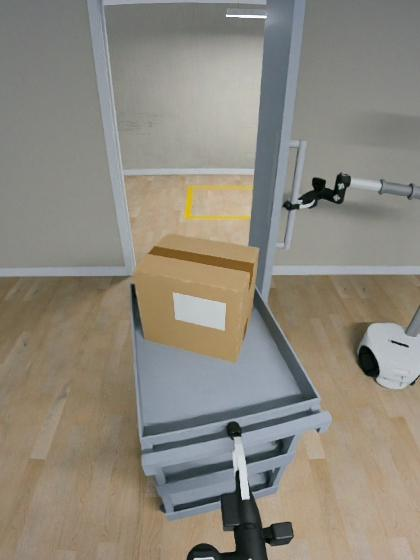

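Scene clock: 639.27 s.
move: r2 moving
r1.base_odometry: x=-3.053 y=+0.815 heading=-0.185
r1.turned_by_wheels: +0.000
r1.turned_by_imu: +0.000
r1.base_tilt: forward=-1.6 right=+1.2
r1.lidar_m: 0.76 0.85 1.03 4.76 2.47 1.30 1.06 1.07 1.22 1.02 1.01 0.97
r1.base_status: not commanded
r1.joint_positions: lift_m=+0.869 arm_m=+0.410 wrist_yaw_rad=+0.977 wrist_pitch_rad=+0.002 wrist_roll_rad=+0.000 gripper_m=-0.037
r1.joint_status: not commanded
r1.measured_speeds: all 0
r1.motor_effort: lift_m=+25(25) arm_m=-6(6) wheel_0=+21(21) wheel_1=+7(7) wheel_2=+15(15)
r1.servo_current: wrist_yaw_rad=176(202) wrist_pitch_rad=46(46) wrist_roll_rad=26(59) gripper_m=65(78)
r1.contact_limits: arm_m 0.05; strafe_m 0.7
r1.hand_pose: x=+0.8149 y=+0.1901 z=+1.0471 quat_wxyz=(+0.883, +0.000, +0.001, +0.469) (m; r1's base frame)
r1.wrist_depth_mm: - - - 164 213 180 - / - - - 163 209 181 160 / - - - 168 211 178 161 / - - - 163 212 179 161 / 1281 1205 627 166 218 181 162 / 1078 931 184 166 204 181 163 / 759 138 176 163 205 178 163
r2.base_odometry: x=-1.056 y=-1.863 heading=-2.087
r2.turned_by_wheels: +0.000
r2.turned_by_imu: -0.001
r2.base_tilt: forward=-0.7 right=+0.1
r2.lidar_m: 0.36 0.37 2.58 2.46 2.60 3.61 3.58 3.18 2.38 2.27 1.50 0.43
r2.base_status: translate_m moving; strafe_m moving
r2.joint_positions: lift_m=+0.683 arm_m=+0.000 wrist_yaw_rad=-0.005 wrist_pitch_rad=+0.002 wrist_roll_rad=+1.568 gripper_m=-0.029
r2.joint_status: not commanded
r2.measured_speeds: translate_m=+0.121 strafe_m=+0.025 rotate_rad=-0.002 lift_m=+0.000 arm_m=+0.000 wrist_yaw_rad=-0.024 wrist_pitch_rad=+0.000 wrist_roll_rad=+0.000
r2.motor_effort: lift_m=+21(21) arm_m=+4(4) wheel_0=+4(9) wheel_1=+8(9) wheel_2=-18(18)
r2.servo_current: wrist_yaw_rad=65(65) wrist_pitch_rad=46(46) wrist_roll_rad=52(59) gripper_m=91(91)
r2.hand_pose: x=+0.4588 y=-0.0888 z=+0.8605 quat_wxyz=(+0.708, +0.706, -0.001, -0.002) (m; r2's base frame)
r2.wrist_depth_mm: - - - 203 272 1618 1160 / - - - 196 258 1708 517 / - - - 189 251 741 - / - - 521 182 243 842 - / - - 484 179 236 831 - / - - 186 171 179 - - / - - 549 - 222 - -
pictures: none
No camera images: "cameras" was empty.

Scene clock: 641.27 s.
earlier move: r2 done
r1.base_odometry: x=-3.053 y=+0.815 heading=-0.185
r1.turned_by_wheels: +0.000
r1.turned_by_imu: +0.000
r1.base_tilt: forward=-1.6 right=+1.2
r1.lidar_m: 0.76 0.83 1.00 4.77 2.50 1.27 1.07 1.06 1.23 1.02 1.00 0.98
r1.base_status: not commanded
r1.joint_positions: lift_m=+0.869 arm_m=+0.410 wrist_yaw_rad=+0.977 wrist_pitch_rad=+0.002 wrist_roll_rad=+0.000 gripper_m=-0.037
r1.joint_status: not commanded
r1.measured_speeds: all 0
r1.on_its_own: wrist_yaw_rad is at rest, and its servo_current (176 mA) is outside its rest range (0 to 104 mA)
r1.motor_effort: lift_m=+25(25) arm_m=-6(6) wheel_0=+21(22) wheel_1=+7(7) wheel_2=+15(15)
r1.servo_current: wrist_yaw_rad=176(202) wrist_pitch_rad=46(46) wrist_roll_rad=39(85) gripper_m=65(78)
r1.contact_limits: arm_m 0.05; strafe_m 0.7
r1.hand_pose: x=+0.8149 y=+0.1901 z=+1.0471 quat_wxyz=(+0.883, +0.000, +0.001, +0.469) (m; r1's base frame)
r1.wrist_depth_mm: - - - 163 211 180 - / - - - 163 209 180 160 / - - - 167 211 179 161 / - - - 163 211 180 162 / - 1160 - 166 218 181 162 / - 946 180 166 203 181 163 / - 146 175 163 204 178 163
r2.base_odometry: x=-1.142 y=-2.124 heading=-2.086
r2.turned_by_wheels: +0.001
r2.turned_by_imu: +0.000
r2.base_tilt: forward=-0.7 right=+0.1
r2.lidar_m: 0.37 0.42 2.48 2.41 2.56 3.54 3.94 3.26 2.42 2.33 1.35 0.43
r2.base_status: done
r2.joint_positions: lift_m=+0.683 arm_m=+0.000 wrist_yaw_rad=-0.005 wrist_pitch_rad=+0.002 wrist_roll_rad=+1.568 gripper_m=-0.029
r2.joint_status: not commanded
r2.measured_speeds: all 0
r2.motor_effort: lift_m=+21(21) arm_m=+4(4) wheel_0=+2(9) wheel_1=+1(11) wheel_2=-2(19)
r2.servo_current: wrist_yaw_rad=39(65) wrist_pitch_rad=46(46) wrist_roll_rad=46(59) gripper_m=85(91)
r2.hand_pose: x=+0.4589 y=-0.0887 z=+0.8605 quat_wxyz=(+0.708, +0.706, -0.001, -0.002) (m; r2's base frame)
r2.wrist_depth_mm: - - 798 175 236 1576 1182 / - - - 175 235 - - / - - 564 174 235 820 - / - 488 466 234 233 842 - / - - 512 173 232 - - / 1756 - 185 172 178 - - / - - - - 231 - -
wait: 2.00 of 3 s (r2 has come to rest)
pictures: r1_head_camera, r2_head_camera
Images, in order (width x height): r1_head_camera 420x560, r2_head_camera 420x560.

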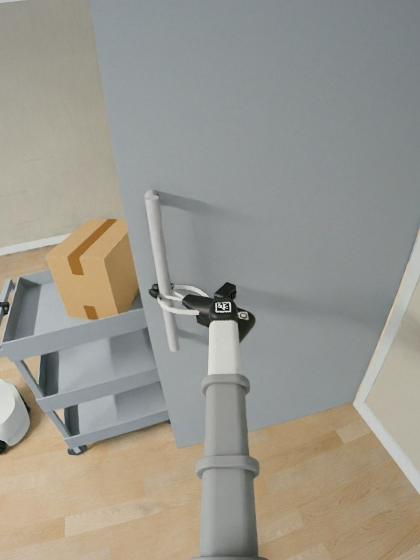

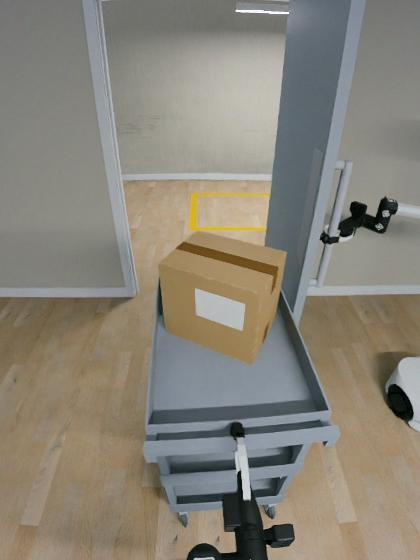

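move:
  r2: {"base":{"translate_m":0.4,"strafe_m":0.01}}
  blocking: false
  cameras: []

wait:
  seconds: 3
  cameras: ["r2_head_camera","r2_head_right_camera"]

Scene clock: 651.33 s.
move: r2 moving
r1.base_odometry: x=-3.053 y=+0.815 heading=-0.185
r1.turned_by_wheels: +0.000
r1.turned_by_imu: -0.001
r1.base_tilt: forward=-1.6 right=+1.2
r1.lidar_m: 0.75 0.85 1.04 4.76 2.48 1.31 1.06 1.05 1.22 1.02 1.01 1.00
r1.base_status: not commanded
r1.joint_positions: lift_m=+0.869 arm_m=+0.410 wrist_yaw_rad=+0.977 wrist_pitch_rad=+0.002 wrist_roll_rad=+0.000 gripper_m=-0.037
r1.joint_status: not commanded
r1.measured_speeds: all 0
r1.motor_effort: lift_m=+25(25) arm_m=-6(6) wheel_0=+21(21) wheel_1=+7(7) wheel_2=+15(15)
r1.servo_current: wrist_yaw_rad=169(182) wrist_pitch_rad=33(46) wrist_roll_rad=39(65) gripper_m=65(72)
r1.contact_limits: arm_m 0.05; strafe_m 0.7
r1.hand_pose: x=+0.8149 y=+0.1901 z=+1.0471 quat_wxyz=(+0.883, +0.000, +0.001, +0.469) (m; r1's base frame)
r1.wrist_depth_mm: - - - 164 213 180 - / - - - 163 209 180 159 / - - - 168 211 179 161 / - - - 163 211 180 161 / - 1138 - 166 217 181 163 / - 946 181 166 204 181 163 / - 147 179 163 205 178 163
r2.base_odometry: x=-1.156 y=-2.151 heading=-2.086
r2.turned_by_wheels: +0.000
r2.turned_by_imu: +0.002
r2.base_tilt: forward=-0.7 right=+0.1
r2.lidar_m: 0.39 0.42 2.49 2.40 2.53 3.54 3.94 3.26 2.43 2.32 1.35 0.42
r2.base_status: translate_m moving; strafe_m moving
r2.joint_positions: lift_m=+0.683 arm_m=+0.000 wrist_yaw_rad=-0.005 wrist_pitch_rad=+0.002 wrist_roll_rad=+1.568 gripper_m=-0.029
r2.joint_status: not commanded
r2.measured_speeds: translate_m=+0.123 strafe_m=+0.004 rotate_rad=+0.004 lift_m=+0.000 arm_m=+0.000 wrist_yaw_rad=+0.000 wrist_pitch_rad=+0.000 wrist_roll_rad=+0.000
r2.motor_effort: lift_m=+21(21) arm_m=+4(4) wheel_0=+11(12) wheel_1=+7(10) wheel_2=-16(16)
r2.servo_current: wrist_yaw_rad=46(59) wrist_pitch_rad=46(46) wrist_roll_rad=52(52) gripper_m=85(91)
r2.hand_pose: x=+0.4589 y=-0.0887 z=+0.8605 quat_wxyz=(+0.708, +0.706, -0.001, -0.002) (m; r2's base frame)
r2.wrist_depth_mm: - 778 768 173 232 1537 1160 / - - - 173 233 - - / 1708 - 554 172 233 831 - / 1756 - 462 233 233 - - / - - 512 172 232 - - / - - 185 172 178 - - / - - - - 231 118 -
pictures: none
No camera images: "cameras" was empty.

Scene clock: 653.67 s.
earlier move: r2 done
r1.base_odometry: x=-3.053 y=+0.815 heading=-0.185
r1.turned_by_wheels: +0.000
r1.turned_by_imu: +0.000
r1.base_tilt: forward=-1.6 right=+1.2
r1.lidar_m: 0.77 0.85 1.19 4.76 2.46 1.31 1.08 1.06 1.22 1.02 1.02 0.96
r1.base_status: not commanded
r1.joint_positions: lift_m=+0.869 arm_m=+0.410 wrist_yaw_rad=+0.977 wrist_pitch_rad=+0.002 wrist_roll_rad=+0.000 gripper_m=-0.037
r1.joint_status: not commanded
r1.measured_speeds: all 0
r1.on_its_own: wrist_yaw_rad is at rest, and its servo_current (169 mA) is outside its rest range (0 to 104 mA)
r1.motor_effort: lift_m=+25(25) arm_m=-6(6) wheel_0=+20(21) wheel_1=+7(7) wheel_2=+15(15)
r1.servo_current: wrist_yaw_rad=169(195) wrist_pitch_rad=33(52) wrist_roll_rad=59(72) gripper_m=72(78)
r1.contact_limits: arm_m 0.05; strafe_m 0.7
r1.hand_pose: x=+0.8149 y=+0.1901 z=+1.0471 quat_wxyz=(+0.883, +0.000, +0.001, +0.469) (m; r1's base frame)
r1.wrist_depth_mm: - - 165 163 212 179 - / - - - 163 209 181 159 / - - - 168 211 179 160 / - - - 163 212 180 161 / - - 946 167 217 181 162 / - - 182 166 203 181 162 / - 154 - 163 204 178 163
r2.base_odometry: x=-1.330 y=-2.477 heading=-2.086
r2.turned_by_wheels: +0.000
r2.turned_by_imu: +0.001
r2.base_tilt: forward=-0.7 right=+0.1
r2.lidar_m: 0.41 0.43 2.35 2.38 2.49 3.47 - 3.31 2.39 1.29 1.02 0.41
r2.base_status: done
r2.joint_positions: lift_m=+0.683 arm_m=+0.000 wrist_yaw_rad=-0.003 wrist_pitch_rad=+0.002 wrist_roll_rad=+1.568 gripper_m=-0.029
r2.joint_status: not commanded
r2.measured_speeds: all 0
r2.motor_effort: lift_m=+21(21) arm_m=+4(4) wheel_0=+2(14) wheel_1=+2(10) wheel_2=-3(16)
r2.servo_current: wrist_yaw_rad=46(59) wrist_pitch_rad=39(46) wrist_roll_rad=39(65) gripper_m=85(98)
r2.hand_pose: x=+0.4590 y=-0.0882 z=+0.8605 quat_wxyz=(+0.708, +0.706, +0.000, -0.002) (m; r2's base frame)
r2.wrist_depth_mm: - - - 157 213 - - / - - 574 159 218 - - / - - 462 163 222 - - / - - 477 167 226 - - / - - 549 170 230 - - / - - 185 172 178 - - / - - - - - - 484
wait: 2.33 of 3 s (r2 has come to rest)
pictures: r2_head_camera, r2_head_right_camera
Images, in order (width x height): r2_head_camera 420x560, r2_head_right_camera 420x672.

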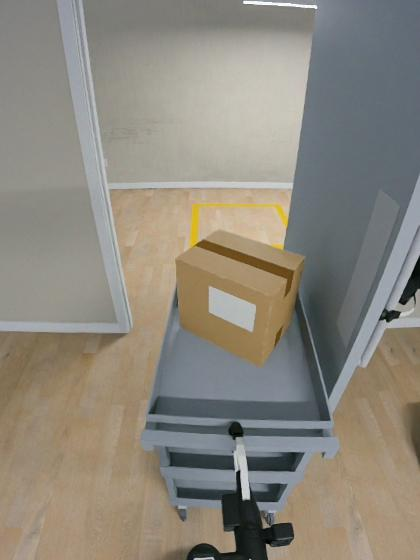

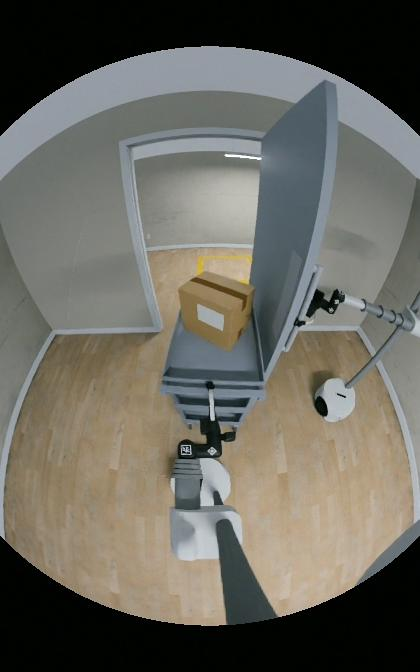

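move:
  r1: {"base":{"translate_m":-0.11,"strafe_m":-0.19},"pace":"slow","contact_limits":{"strafe_m":0.7}}
  blocking: false
  cameras: []

wait:
  seconds: 4.5
  cameras: ["r2_head_camera","r1_head_camera","r2_head_right_camera"]

Scene clock: 660.77 s.
move: r1 moving
r1.base_odometry: x=-3.061 y=+0.806 heading=-0.181
r1.turned_by_wheels: +0.004
r1.turned_by_imu: +0.010
r1.base_tilt: forward=-1.6 right=+1.2
r1.lidar_m: 0.76 0.84 1.21 4.80 2.41 1.32 1.07 1.06 1.23 1.01 1.00 0.98
r1.base_status: translate_m moving; strafe_m moving
r1.joint_positions: lift_m=+0.869 arm_m=+0.410 wrist_yaw_rad=+0.976 wrist_pitch_rad=+0.002 wrist_roll_rad=+0.000 gripper_m=-0.037
r1.joint_status: not commanded
r1.measured_speeds: translate_m=-0.025 strafe_m=-0.043 rotate_rad=+0.003 lift_m=+0.000 arm_m=+0.000 wrist_yaw_rad=+0.000 wrist_pitch_rad=+0.000 wrist_roll_rad=+0.000
r1.motor_effort: lift_m=+25(25) arm_m=-6(6) wheel_0=+25(27) wheel_1=+1(4) wheel_2=+21(21)
r1.servo_current: wrist_yaw_rad=169(176) wrist_pitch_rad=46(52) wrist_roll_rad=39(52) gripper_m=65(78)
r1.contact_limits: arm_m 0.05; strafe_m 0.7
r1.hand_pose: x=+0.8151 y=+0.1899 z=+1.0471 quat_wxyz=(+0.883, +0.000, +0.001, +0.469) (m; r1's base frame)
r1.wrist_depth_mm: - - 165 170 212 179 - / - - - 163 209 181 158 / - - - 169 211 178 160 / - - - 163 211 179 160 / - - 946 166 218 180 162 / - - 183 166 204 181 162 / - 155 - 163 200 177 163
r2: as last shown
r2.lidar_m: 0.41 0.43 2.36 2.39 2.51 3.48 - 3.28 2.44 1.31 1.01 0.44
r2.motor_effort: lift_m=+21(21) arm_m=+4(4) wheel_0=+2(2) wheel_1=+2(3) wheel_2=-3(3)
r2.servo_current: wrist_yaw_rad=59(59) wrist_pitch_rad=39(46) wrist_roll_rad=46(52) gripper_m=91(91)
r2.wrist_depth_mm: - - - 157 213 - - / - - 574 159 218 - - / - - 466 163 222 - - / - - 473 167 226 - - / - - 549 170 230 - - / - - 185 172 179 - - / - - - - - - 480
pictures: none
No camera images: "cameras" was empty.

Scene clock: 664.10 s.
earlier move: r1 done
r1.base_odometry: x=-3.196 y=+0.648 heading=-0.182
r1.turned_by_wheels: +0.000
r1.turned_by_imu: +0.211
r1.base_tilt: forward=-1.6 right=+1.3
r1.lidar_m: 0.78 0.86 4.76 4.93 1.62 1.09 0.97 1.02 0.90 0.82 0.86 0.91
r1.base_status: done
r1.joint_positions: lift_m=+0.869 arm_m=+0.410 wrist_yaw_rad=+0.975 wrist_pitch_rad=+0.002 wrist_roll_rad=+0.000 gripper_m=-0.037
r1.joint_status: not commanded
r1.measured_speeds: all 0
r1.on_its_own: wrist_yaw_rad is at rest, and its servo_current (176 mA) is outside its rest range (0 to 104 mA)
r1.motor_effort: lift_m=+25(25) arm_m=-6(7) wheel_0=+18(29) wheel_1=+7(7) wheel_2=+15(24)
r1.servo_current: wrist_yaw_rad=176(189) wrist_pitch_rad=39(52) wrist_roll_rad=46(65) gripper_m=72(78)
r1.contact_limits: arm_m 0.05; strafe_m 0.7
r1.hand_pose: x=+0.8154 y=+0.1896 z=+1.0471 quat_wxyz=(+0.884, +0.000, +0.001, +0.468) (m; r1's base frame)
r1.wrist_depth_mm: - - - 163 212 168 - / - - - 163 208 170 - / - - - 167 208 176 - / - - - 163 211 171 154 / - - - 163 212 172 155 / - - 184 165 200 174 - / - - - 163 196 164 -
r2.base_odometry: x=-1.330 y=-2.477 heading=-2.086
r2.turned_by_wheels: +0.000
r2.turned_by_imu: +0.000
r2.base_tilt: forward=-0.7 right=+0.1
r2.lidar_m: 0.40 0.43 2.37 2.38 2.51 3.47 - 3.26 2.46 2.36 1.08 0.43
r2.base_status: not commanded
r2.joint_positions: lift_m=+0.683 arm_m=+0.000 wrist_yaw_rad=-0.003 wrist_pitch_rad=+0.002 wrist_roll_rad=+1.568 gripper_m=-0.029
r2.joint_status: not commanded
r2.measured_speeds: all 0
r2.motor_effort: lift_m=+21(21) arm_m=+4(4) wheel_0=+2(3) wheel_1=+2(3) wheel_2=-3(4)
r2.servo_current: wrist_yaw_rad=46(65) wrist_pitch_rad=46(46) wrist_roll_rad=46(65) gripper_m=85(98)
r2.hand_pose: x=+0.4590 y=-0.0882 z=+0.8605 quat_wxyz=(+0.708, +0.706, +0.000, -0.002) (m; r2's base frame)
r2.wrist_depth_mm: - - - 156 213 - - / - - 569 160 218 - - / - - 459 163 222 - - / - - 480 167 226 - - / - - 544 170 230 - - / - - 185 172 179 - - / - - - - - - 488
wait: 3.33 of 4.5 s (r1 has come to rest)
pictures: r1_head_camera, r2_head_camera, r2_head_right_camera
Images, in order (width x height): r1_head_camera 420x560, r2_head_camera 420x560, r2_head_right_camera 420x672.

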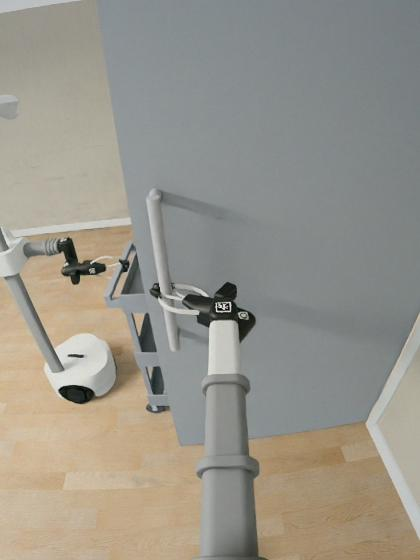

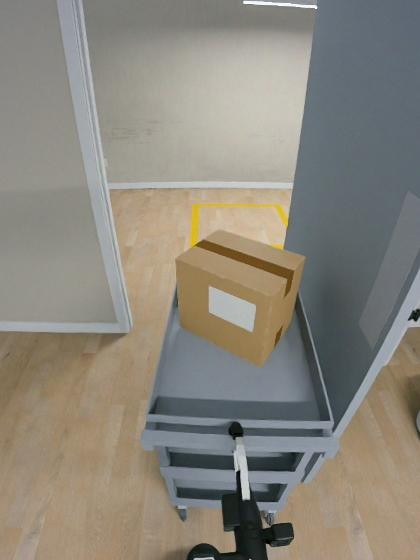

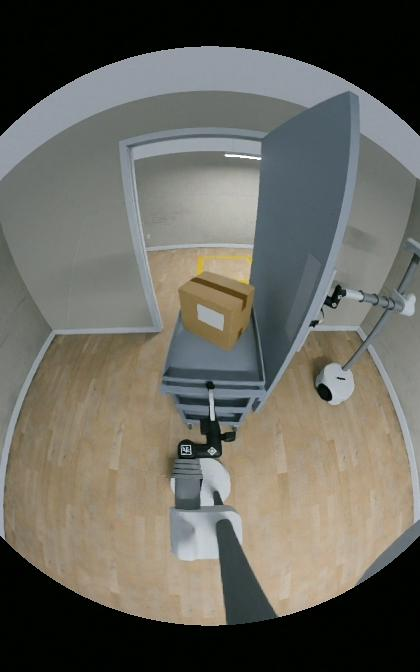

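move:
  r2: {"base":{"strafe_m":0.1,"translate_m":-0.05},"pace":"slow"}
  blocking: false
  cameras: []

wait:
  seconds: 2.5
  cameras: []

move:
  r2: {"base":{"translate_m":-0.5,"strafe_m":0.03}}
  blocking: false
  cameras: []

wait:
  seconds: 4
  cameras: ["r2_head_camera","r2_head_right_camera"]

Scene clock: 675.87 s.
move: r2 moving
r1.base_odometry: x=-3.196 y=+0.648 heading=-0.182
r1.turned_by_wheels: +0.000
r1.turned_by_imu: -0.001
r1.base_tilt: forward=-1.5 right=+1.2
r1.lidar_m: 0.75 0.85 4.80 4.94 1.61 1.07 0.99 1.01 0.90 0.83 0.86 0.88
r1.base_status: not commanded
r1.joint_positions: lift_m=+0.869 arm_m=+0.410 wrist_yaw_rad=+0.975 wrist_pitch_rad=+0.002 wrist_roll_rad=+0.000 gripper_m=-0.037
r1.joint_status: not commanded
r1.measured_speeds: all 0
r1.motor_effort: lift_m=+25(25) arm_m=-6(7) wheel_0=+18(18) wheel_1=+7(7) wheel_2=+16(16)
r1.servo_current: wrist_yaw_rad=156(163) wrist_pitch_rad=46(46) wrist_roll_rad=59(59) gripper_m=65(78)
r1.contact_limits: arm_m 0.05; strafe_m 0.7
r1.hand_pose: x=+0.8154 y=+0.1896 z=+1.0471 quat_wxyz=(+0.884, +0.000, +0.001, +0.468) (m; r1's base frame)
r1.wrist_depth_mm: - - - 163 211 168 - / - - - 163 208 170 - / - - - 167 208 176 - / - - - 163 210 171 155 / - - - 163 211 173 156 / - - 185 165 200 173 - / - - - 163 196 165 -
r2.base_odometry: x=-1.318 y=-2.478 heading=-2.086
r2.turned_by_wheels: +0.000
r2.turned_by_imu: +0.001
r2.base_tilt: forward=-0.7 right=+0.1
r2.lidar_m: 0.40 0.46 2.39 2.37 2.49 3.49 - 3.31 2.45 2.37 1.07 0.42
r2.base_status: translate_m moving; strafe_m moving
r2.joint_positions: lift_m=+0.683 arm_m=+0.000 wrist_yaw_rad=-0.003 wrist_pitch_rad=+0.002 wrist_roll_rad=+1.568 gripper_m=-0.029
r2.joint_status: not commanded
r2.measured_speeds: translate_m=-0.021 strafe_m=+0.043 rotate_rad=-0.001 lift_m=+0.000 arm_m=+0.000 wrist_yaw_rad=+0.000 wrist_pitch_rad=+0.000 wrist_roll_rad=+0.000
r2.motor_effort: lift_m=+21(21) arm_m=+4(4) wheel_0=-10(16) wheel_1=+6(6) wheel_2=+7(7)
r2.servo_current: wrist_yaw_rad=46(52) wrist_pitch_rad=39(46) wrist_roll_rad=39(59) gripper_m=91(91)
r2.hand_pose: x=+0.4590 y=-0.0882 z=+0.8605 quat_wxyz=(+0.708, +0.706, +0.000, -0.002) (m; r2's base frame)
r2.wrist_depth_mm: - - - 158 216 - - / - - 585 161 220 - - / - - 466 164 223 - - / - - 480 167 227 - - / - - 539 171 230 - - / - - 185 173 179 - - / - 145 - - - - 488
pictures: none
No camera images: "cameras" was empty.

Scene clock: 677.77 s.
earlier move: r2 done
r1.base_odometry: x=-3.196 y=+0.648 heading=-0.182
r1.turned_by_wheels: +0.000
r1.turned_by_imu: +0.000
r1.base_tilt: forward=-1.6 right=+1.2
r1.lidar_m: 0.77 0.87 4.78 4.93 1.62 1.08 0.99 1.00 0.93 0.84 0.86 0.89
r1.base_status: not commanded
r1.joint_positions: lift_m=+0.869 arm_m=+0.410 wrist_yaw_rad=+0.975 wrist_pitch_rad=+0.002 wrist_roll_rad=+0.000 gripper_m=-0.037
r1.joint_status: not commanded
r1.measured_speeds: all 0
r1.on_its_own: wrist_yaw_rad is at rest, and its servo_current (150 mA) is outside its rest range (0 to 104 mA)
r1.motor_effort: lift_m=+25(25) arm_m=-6(7) wheel_0=+18(19) wheel_1=+7(7) wheel_2=+16(16)
r1.servo_current: wrist_yaw_rad=150(169) wrist_pitch_rad=46(52) wrist_roll_rad=52(59) gripper_m=72(78)
r1.contact_limits: arm_m 0.05; strafe_m 0.7
r1.hand_pose: x=+0.8154 y=+0.1896 z=+1.0471 quat_wxyz=(+0.884, +0.000, +0.001, +0.468) (m; r1's base frame)
r1.wrist_depth_mm: - - - 162 212 168 - / - - - 163 207 170 - / - - - 167 208 176 - / - - - 163 211 171 155 / - - - 163 213 172 156 / - - 185 165 200 174 - / - - - 163 195 165 -
r2.base_odometry: x=-1.219 y=-2.483 heading=-2.085
r2.turned_by_wheels: +0.001
r2.turned_by_imu: +0.001
r2.base_tilt: forward=-0.6 right=+0.1
r2.lidar_m: 0.42 0.47 2.37 2.27 2.42 3.33 - 3.41 2.54 2.45 0.93 0.40
r2.base_status: done
r2.joint_positions: lift_m=+0.683 arm_m=+0.000 wrist_yaw_rad=-0.002 wrist_pitch_rad=+0.002 wrist_roll_rad=+1.568 gripper_m=-0.029
r2.joint_status: not commanded
r2.measured_speeds: all 0
r2.motor_effort: lift_m=+21(21) arm_m=+4(4) wheel_0=-5(16) wheel_1=+5(8) wheel_2=+6(8)
r2.servo_current: wrist_yaw_rad=46(65) wrist_pitch_rad=39(46) wrist_roll_rad=52(59) gripper_m=91(91)
r2.hand_pose: x=+0.4591 y=-0.0880 z=+0.8605 quat_wxyz=(+0.708, +0.706, +0.000, -0.001) (m; r2's base frame)
r2.wrist_depth_mm: - - 559 139 193 - - / - 517 477 145 201 768 - / - 452 442 149 210 - - / - - 508 157 218 831 - / - - 615 166 229 - - / - - 184 173 179 1708 517 / - - - - - - 473
wait: 1.90 of 2.5 s (r2 has come to rest)
pictures: none
No camera images: "cameras" was empty.

Scene clock: 678.27 s.
move: r2 moving
r1.base_odometry: x=-3.196 y=+0.648 heading=-0.182
r1.turned_by_wheels: +0.000
r1.turned_by_imu: +0.000
r1.base_tilt: forward=-1.6 right=+1.2
r1.lidar_m: 0.75 0.86 4.78 4.93 1.63 1.08 0.99 1.00 0.90 0.83 0.86 0.91
r1.base_status: not commanded
r1.joint_positions: lift_m=+0.869 arm_m=+0.410 wrist_yaw_rad=+0.975 wrist_pitch_rad=+0.002 wrist_roll_rad=+0.000 gripper_m=-0.037
r1.joint_status: not commanded
r1.measured_speeds: all 0
r1.motor_effort: lift_m=+25(25) arm_m=-6(6) wheel_0=+18(18) wheel_1=+6(7) wheel_2=+16(16)
r1.servo_current: wrist_yaw_rad=150(176) wrist_pitch_rad=33(46) wrist_roll_rad=59(59) gripper_m=65(72)
r1.contact_limits: arm_m 0.05; strafe_m 0.7
r1.hand_pose: x=+0.8154 y=+0.1896 z=+1.0471 quat_wxyz=(+0.884, +0.000, +0.001, +0.468) (m; r1's base frame)
r1.wrist_depth_mm: - - - 163 212 169 - / - - - 163 207 170 - / - - - 167 208 176 - / - - - 163 211 172 155 / - - - 163 211 173 156 / - - 184 165 199 173 - / - - - 163 195 165 -
r2.base_odometry: x=-1.201 y=-2.456 heading=-2.085
r2.turned_by_wheels: +0.000
r2.turned_by_imu: +0.000
r2.base_tilt: forward=-0.7 right=+0.1
r2.lidar_m: 0.41 0.49 2.37 2.29 2.41 3.31 - 3.42 2.54 2.45 1.03 0.39
r2.base_status: translate_m moving; strafe_m moving
r2.joint_positions: lift_m=+0.683 arm_m=+0.000 wrist_yaw_rad=+0.000 wrist_pitch_rad=+0.002 wrist_roll_rad=+1.568 gripper_m=-0.029
r2.joint_status: not commanded
r2.measured_speeds: translate_m=-0.123 strafe_m=+0.005 rotate_rad=+0.000 lift_m=+0.000 arm_m=+0.000 wrist_yaw_rad=+0.011 wrist_pitch_rad=+0.000 wrist_roll_rad=+0.000
r2.motor_effort: lift_m=+21(21) arm_m=-4(4) wheel_0=-7(15) wheel_1=-6(10) wheel_2=+17(17)
r2.servo_current: wrist_yaw_rad=39(59) wrist_pitch_rad=26(46) wrist_roll_rad=52(52) gripper_m=91(91)
r2.hand_pose: x=+0.4593 y=-0.0874 z=+0.8605 quat_wxyz=(+0.708, +0.706, +0.001, -0.001) (m; r2's base frame)
r2.wrist_depth_mm: - - 539 139 193 - - / - 512 473 144 200 759 - / - 452 439 149 209 - - / - - 517 157 218 831 - / - - 621 166 229 - - / 1537 - 184 172 179 1756 - / - - - - - - 473
pictures: none
No camera images: "cameras" was empty.

Scene clock: 680.93 s.
earlier move: r2 done
r1.base_odometry: x=-3.196 y=+0.648 heading=-0.182
r1.turned_by_wheels: +0.000
r1.turned_by_imu: +0.000
r1.base_tilt: forward=-1.6 right=+1.2
r1.lidar_m: 0.75 0.87 1.67 4.93 1.61 1.09 0.97 1.03 0.92 0.84 0.86 0.89
r1.base_status: not commanded
r1.joint_positions: lift_m=+0.869 arm_m=+0.410 wrist_yaw_rad=+0.975 wrist_pitch_rad=+0.002 wrist_roll_rad=+0.000 gripper_m=-0.037
r1.joint_status: not commanded
r1.measured_speeds: all 0
r1.on_its_own: wrist_yaw_rad is at rest, and its servo_current (176 mA) is outside its rest range (0 to 104 mA)
r1.motor_effort: lift_m=+25(25) arm_m=-6(7) wheel_0=+19(19) wheel_1=+7(7) wheel_2=+16(16)
r1.servo_current: wrist_yaw_rad=176(176) wrist_pitch_rad=39(52) wrist_roll_rad=46(65) gripper_m=72(85)
r1.contact_limits: arm_m 0.05; strafe_m 0.7
r1.hand_pose: x=+0.8154 y=+0.1896 z=+1.0471 quat_wxyz=(+0.884, +0.000, +0.001, +0.468) (m; r1's base frame)
r1.wrist_depth_mm: - - - 163 211 168 - / - - 1499 163 208 169 - / - - - 166 209 176 - / - - - 163 211 171 155 / - - 1537 163 211 173 155 / - - 183 165 200 174 - / - - 181 163 195 165 -
r2.base_odometry: x=-0.946 y=-2.062 heading=-2.085
r2.turned_by_wheels: +0.000
r2.turned_by_imu: +0.001
r2.base_tilt: forward=-0.7 right=+0.0
r2.lidar_m: 0.39 0.45 2.35 2.27 2.36 3.31 3.76 3.44 2.58 2.45 1.74 0.40
r2.base_status: done
r2.joint_positions: lift_m=+0.683 arm_m=+0.000 wrist_yaw_rad=+0.002 wrist_pitch_rad=+0.002 wrist_roll_rad=+1.568 gripper_m=-0.029
r2.joint_status: not commanded
r2.measured_speeds: all 0
r2.motor_effort: lift_m=+21(21) arm_m=-4(4) wheel_0=-2(15) wheel_1=-2(10) wheel_2=+2(18)
r2.servo_current: wrist_yaw_rad=39(59) wrist_pitch_rad=33(46) wrist_roll_rad=52(65) gripper_m=85(98)
r2.hand_pose: x=+0.4595 y=-0.0868 z=+0.8605 quat_wxyz=(+0.708, +0.706, +0.001, +0.000) (m; r2's base frame)
r2.wrist_depth_mm: - - 960 158 214 - - / - - 569 160 218 - - / - 1921 459 163 222 - - / - 1863 480 167 226 - - / - - 544 170 231 - - / - - 185 173 179 - - / - - - - - 1618 484
wait: 2.67 of 4 s (r2 has come to rest)
pictures: r2_head_camera, r2_head_right_camera
Images, in order (width x height): r2_head_camera 420x560, r2_head_right_camera 420x672.

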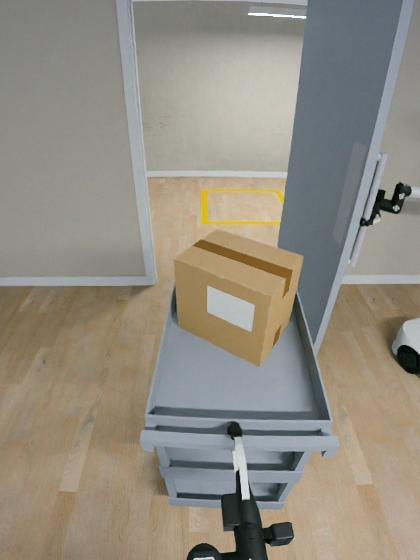

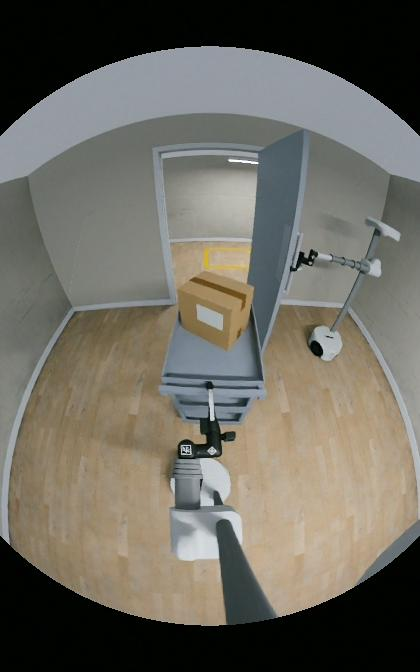

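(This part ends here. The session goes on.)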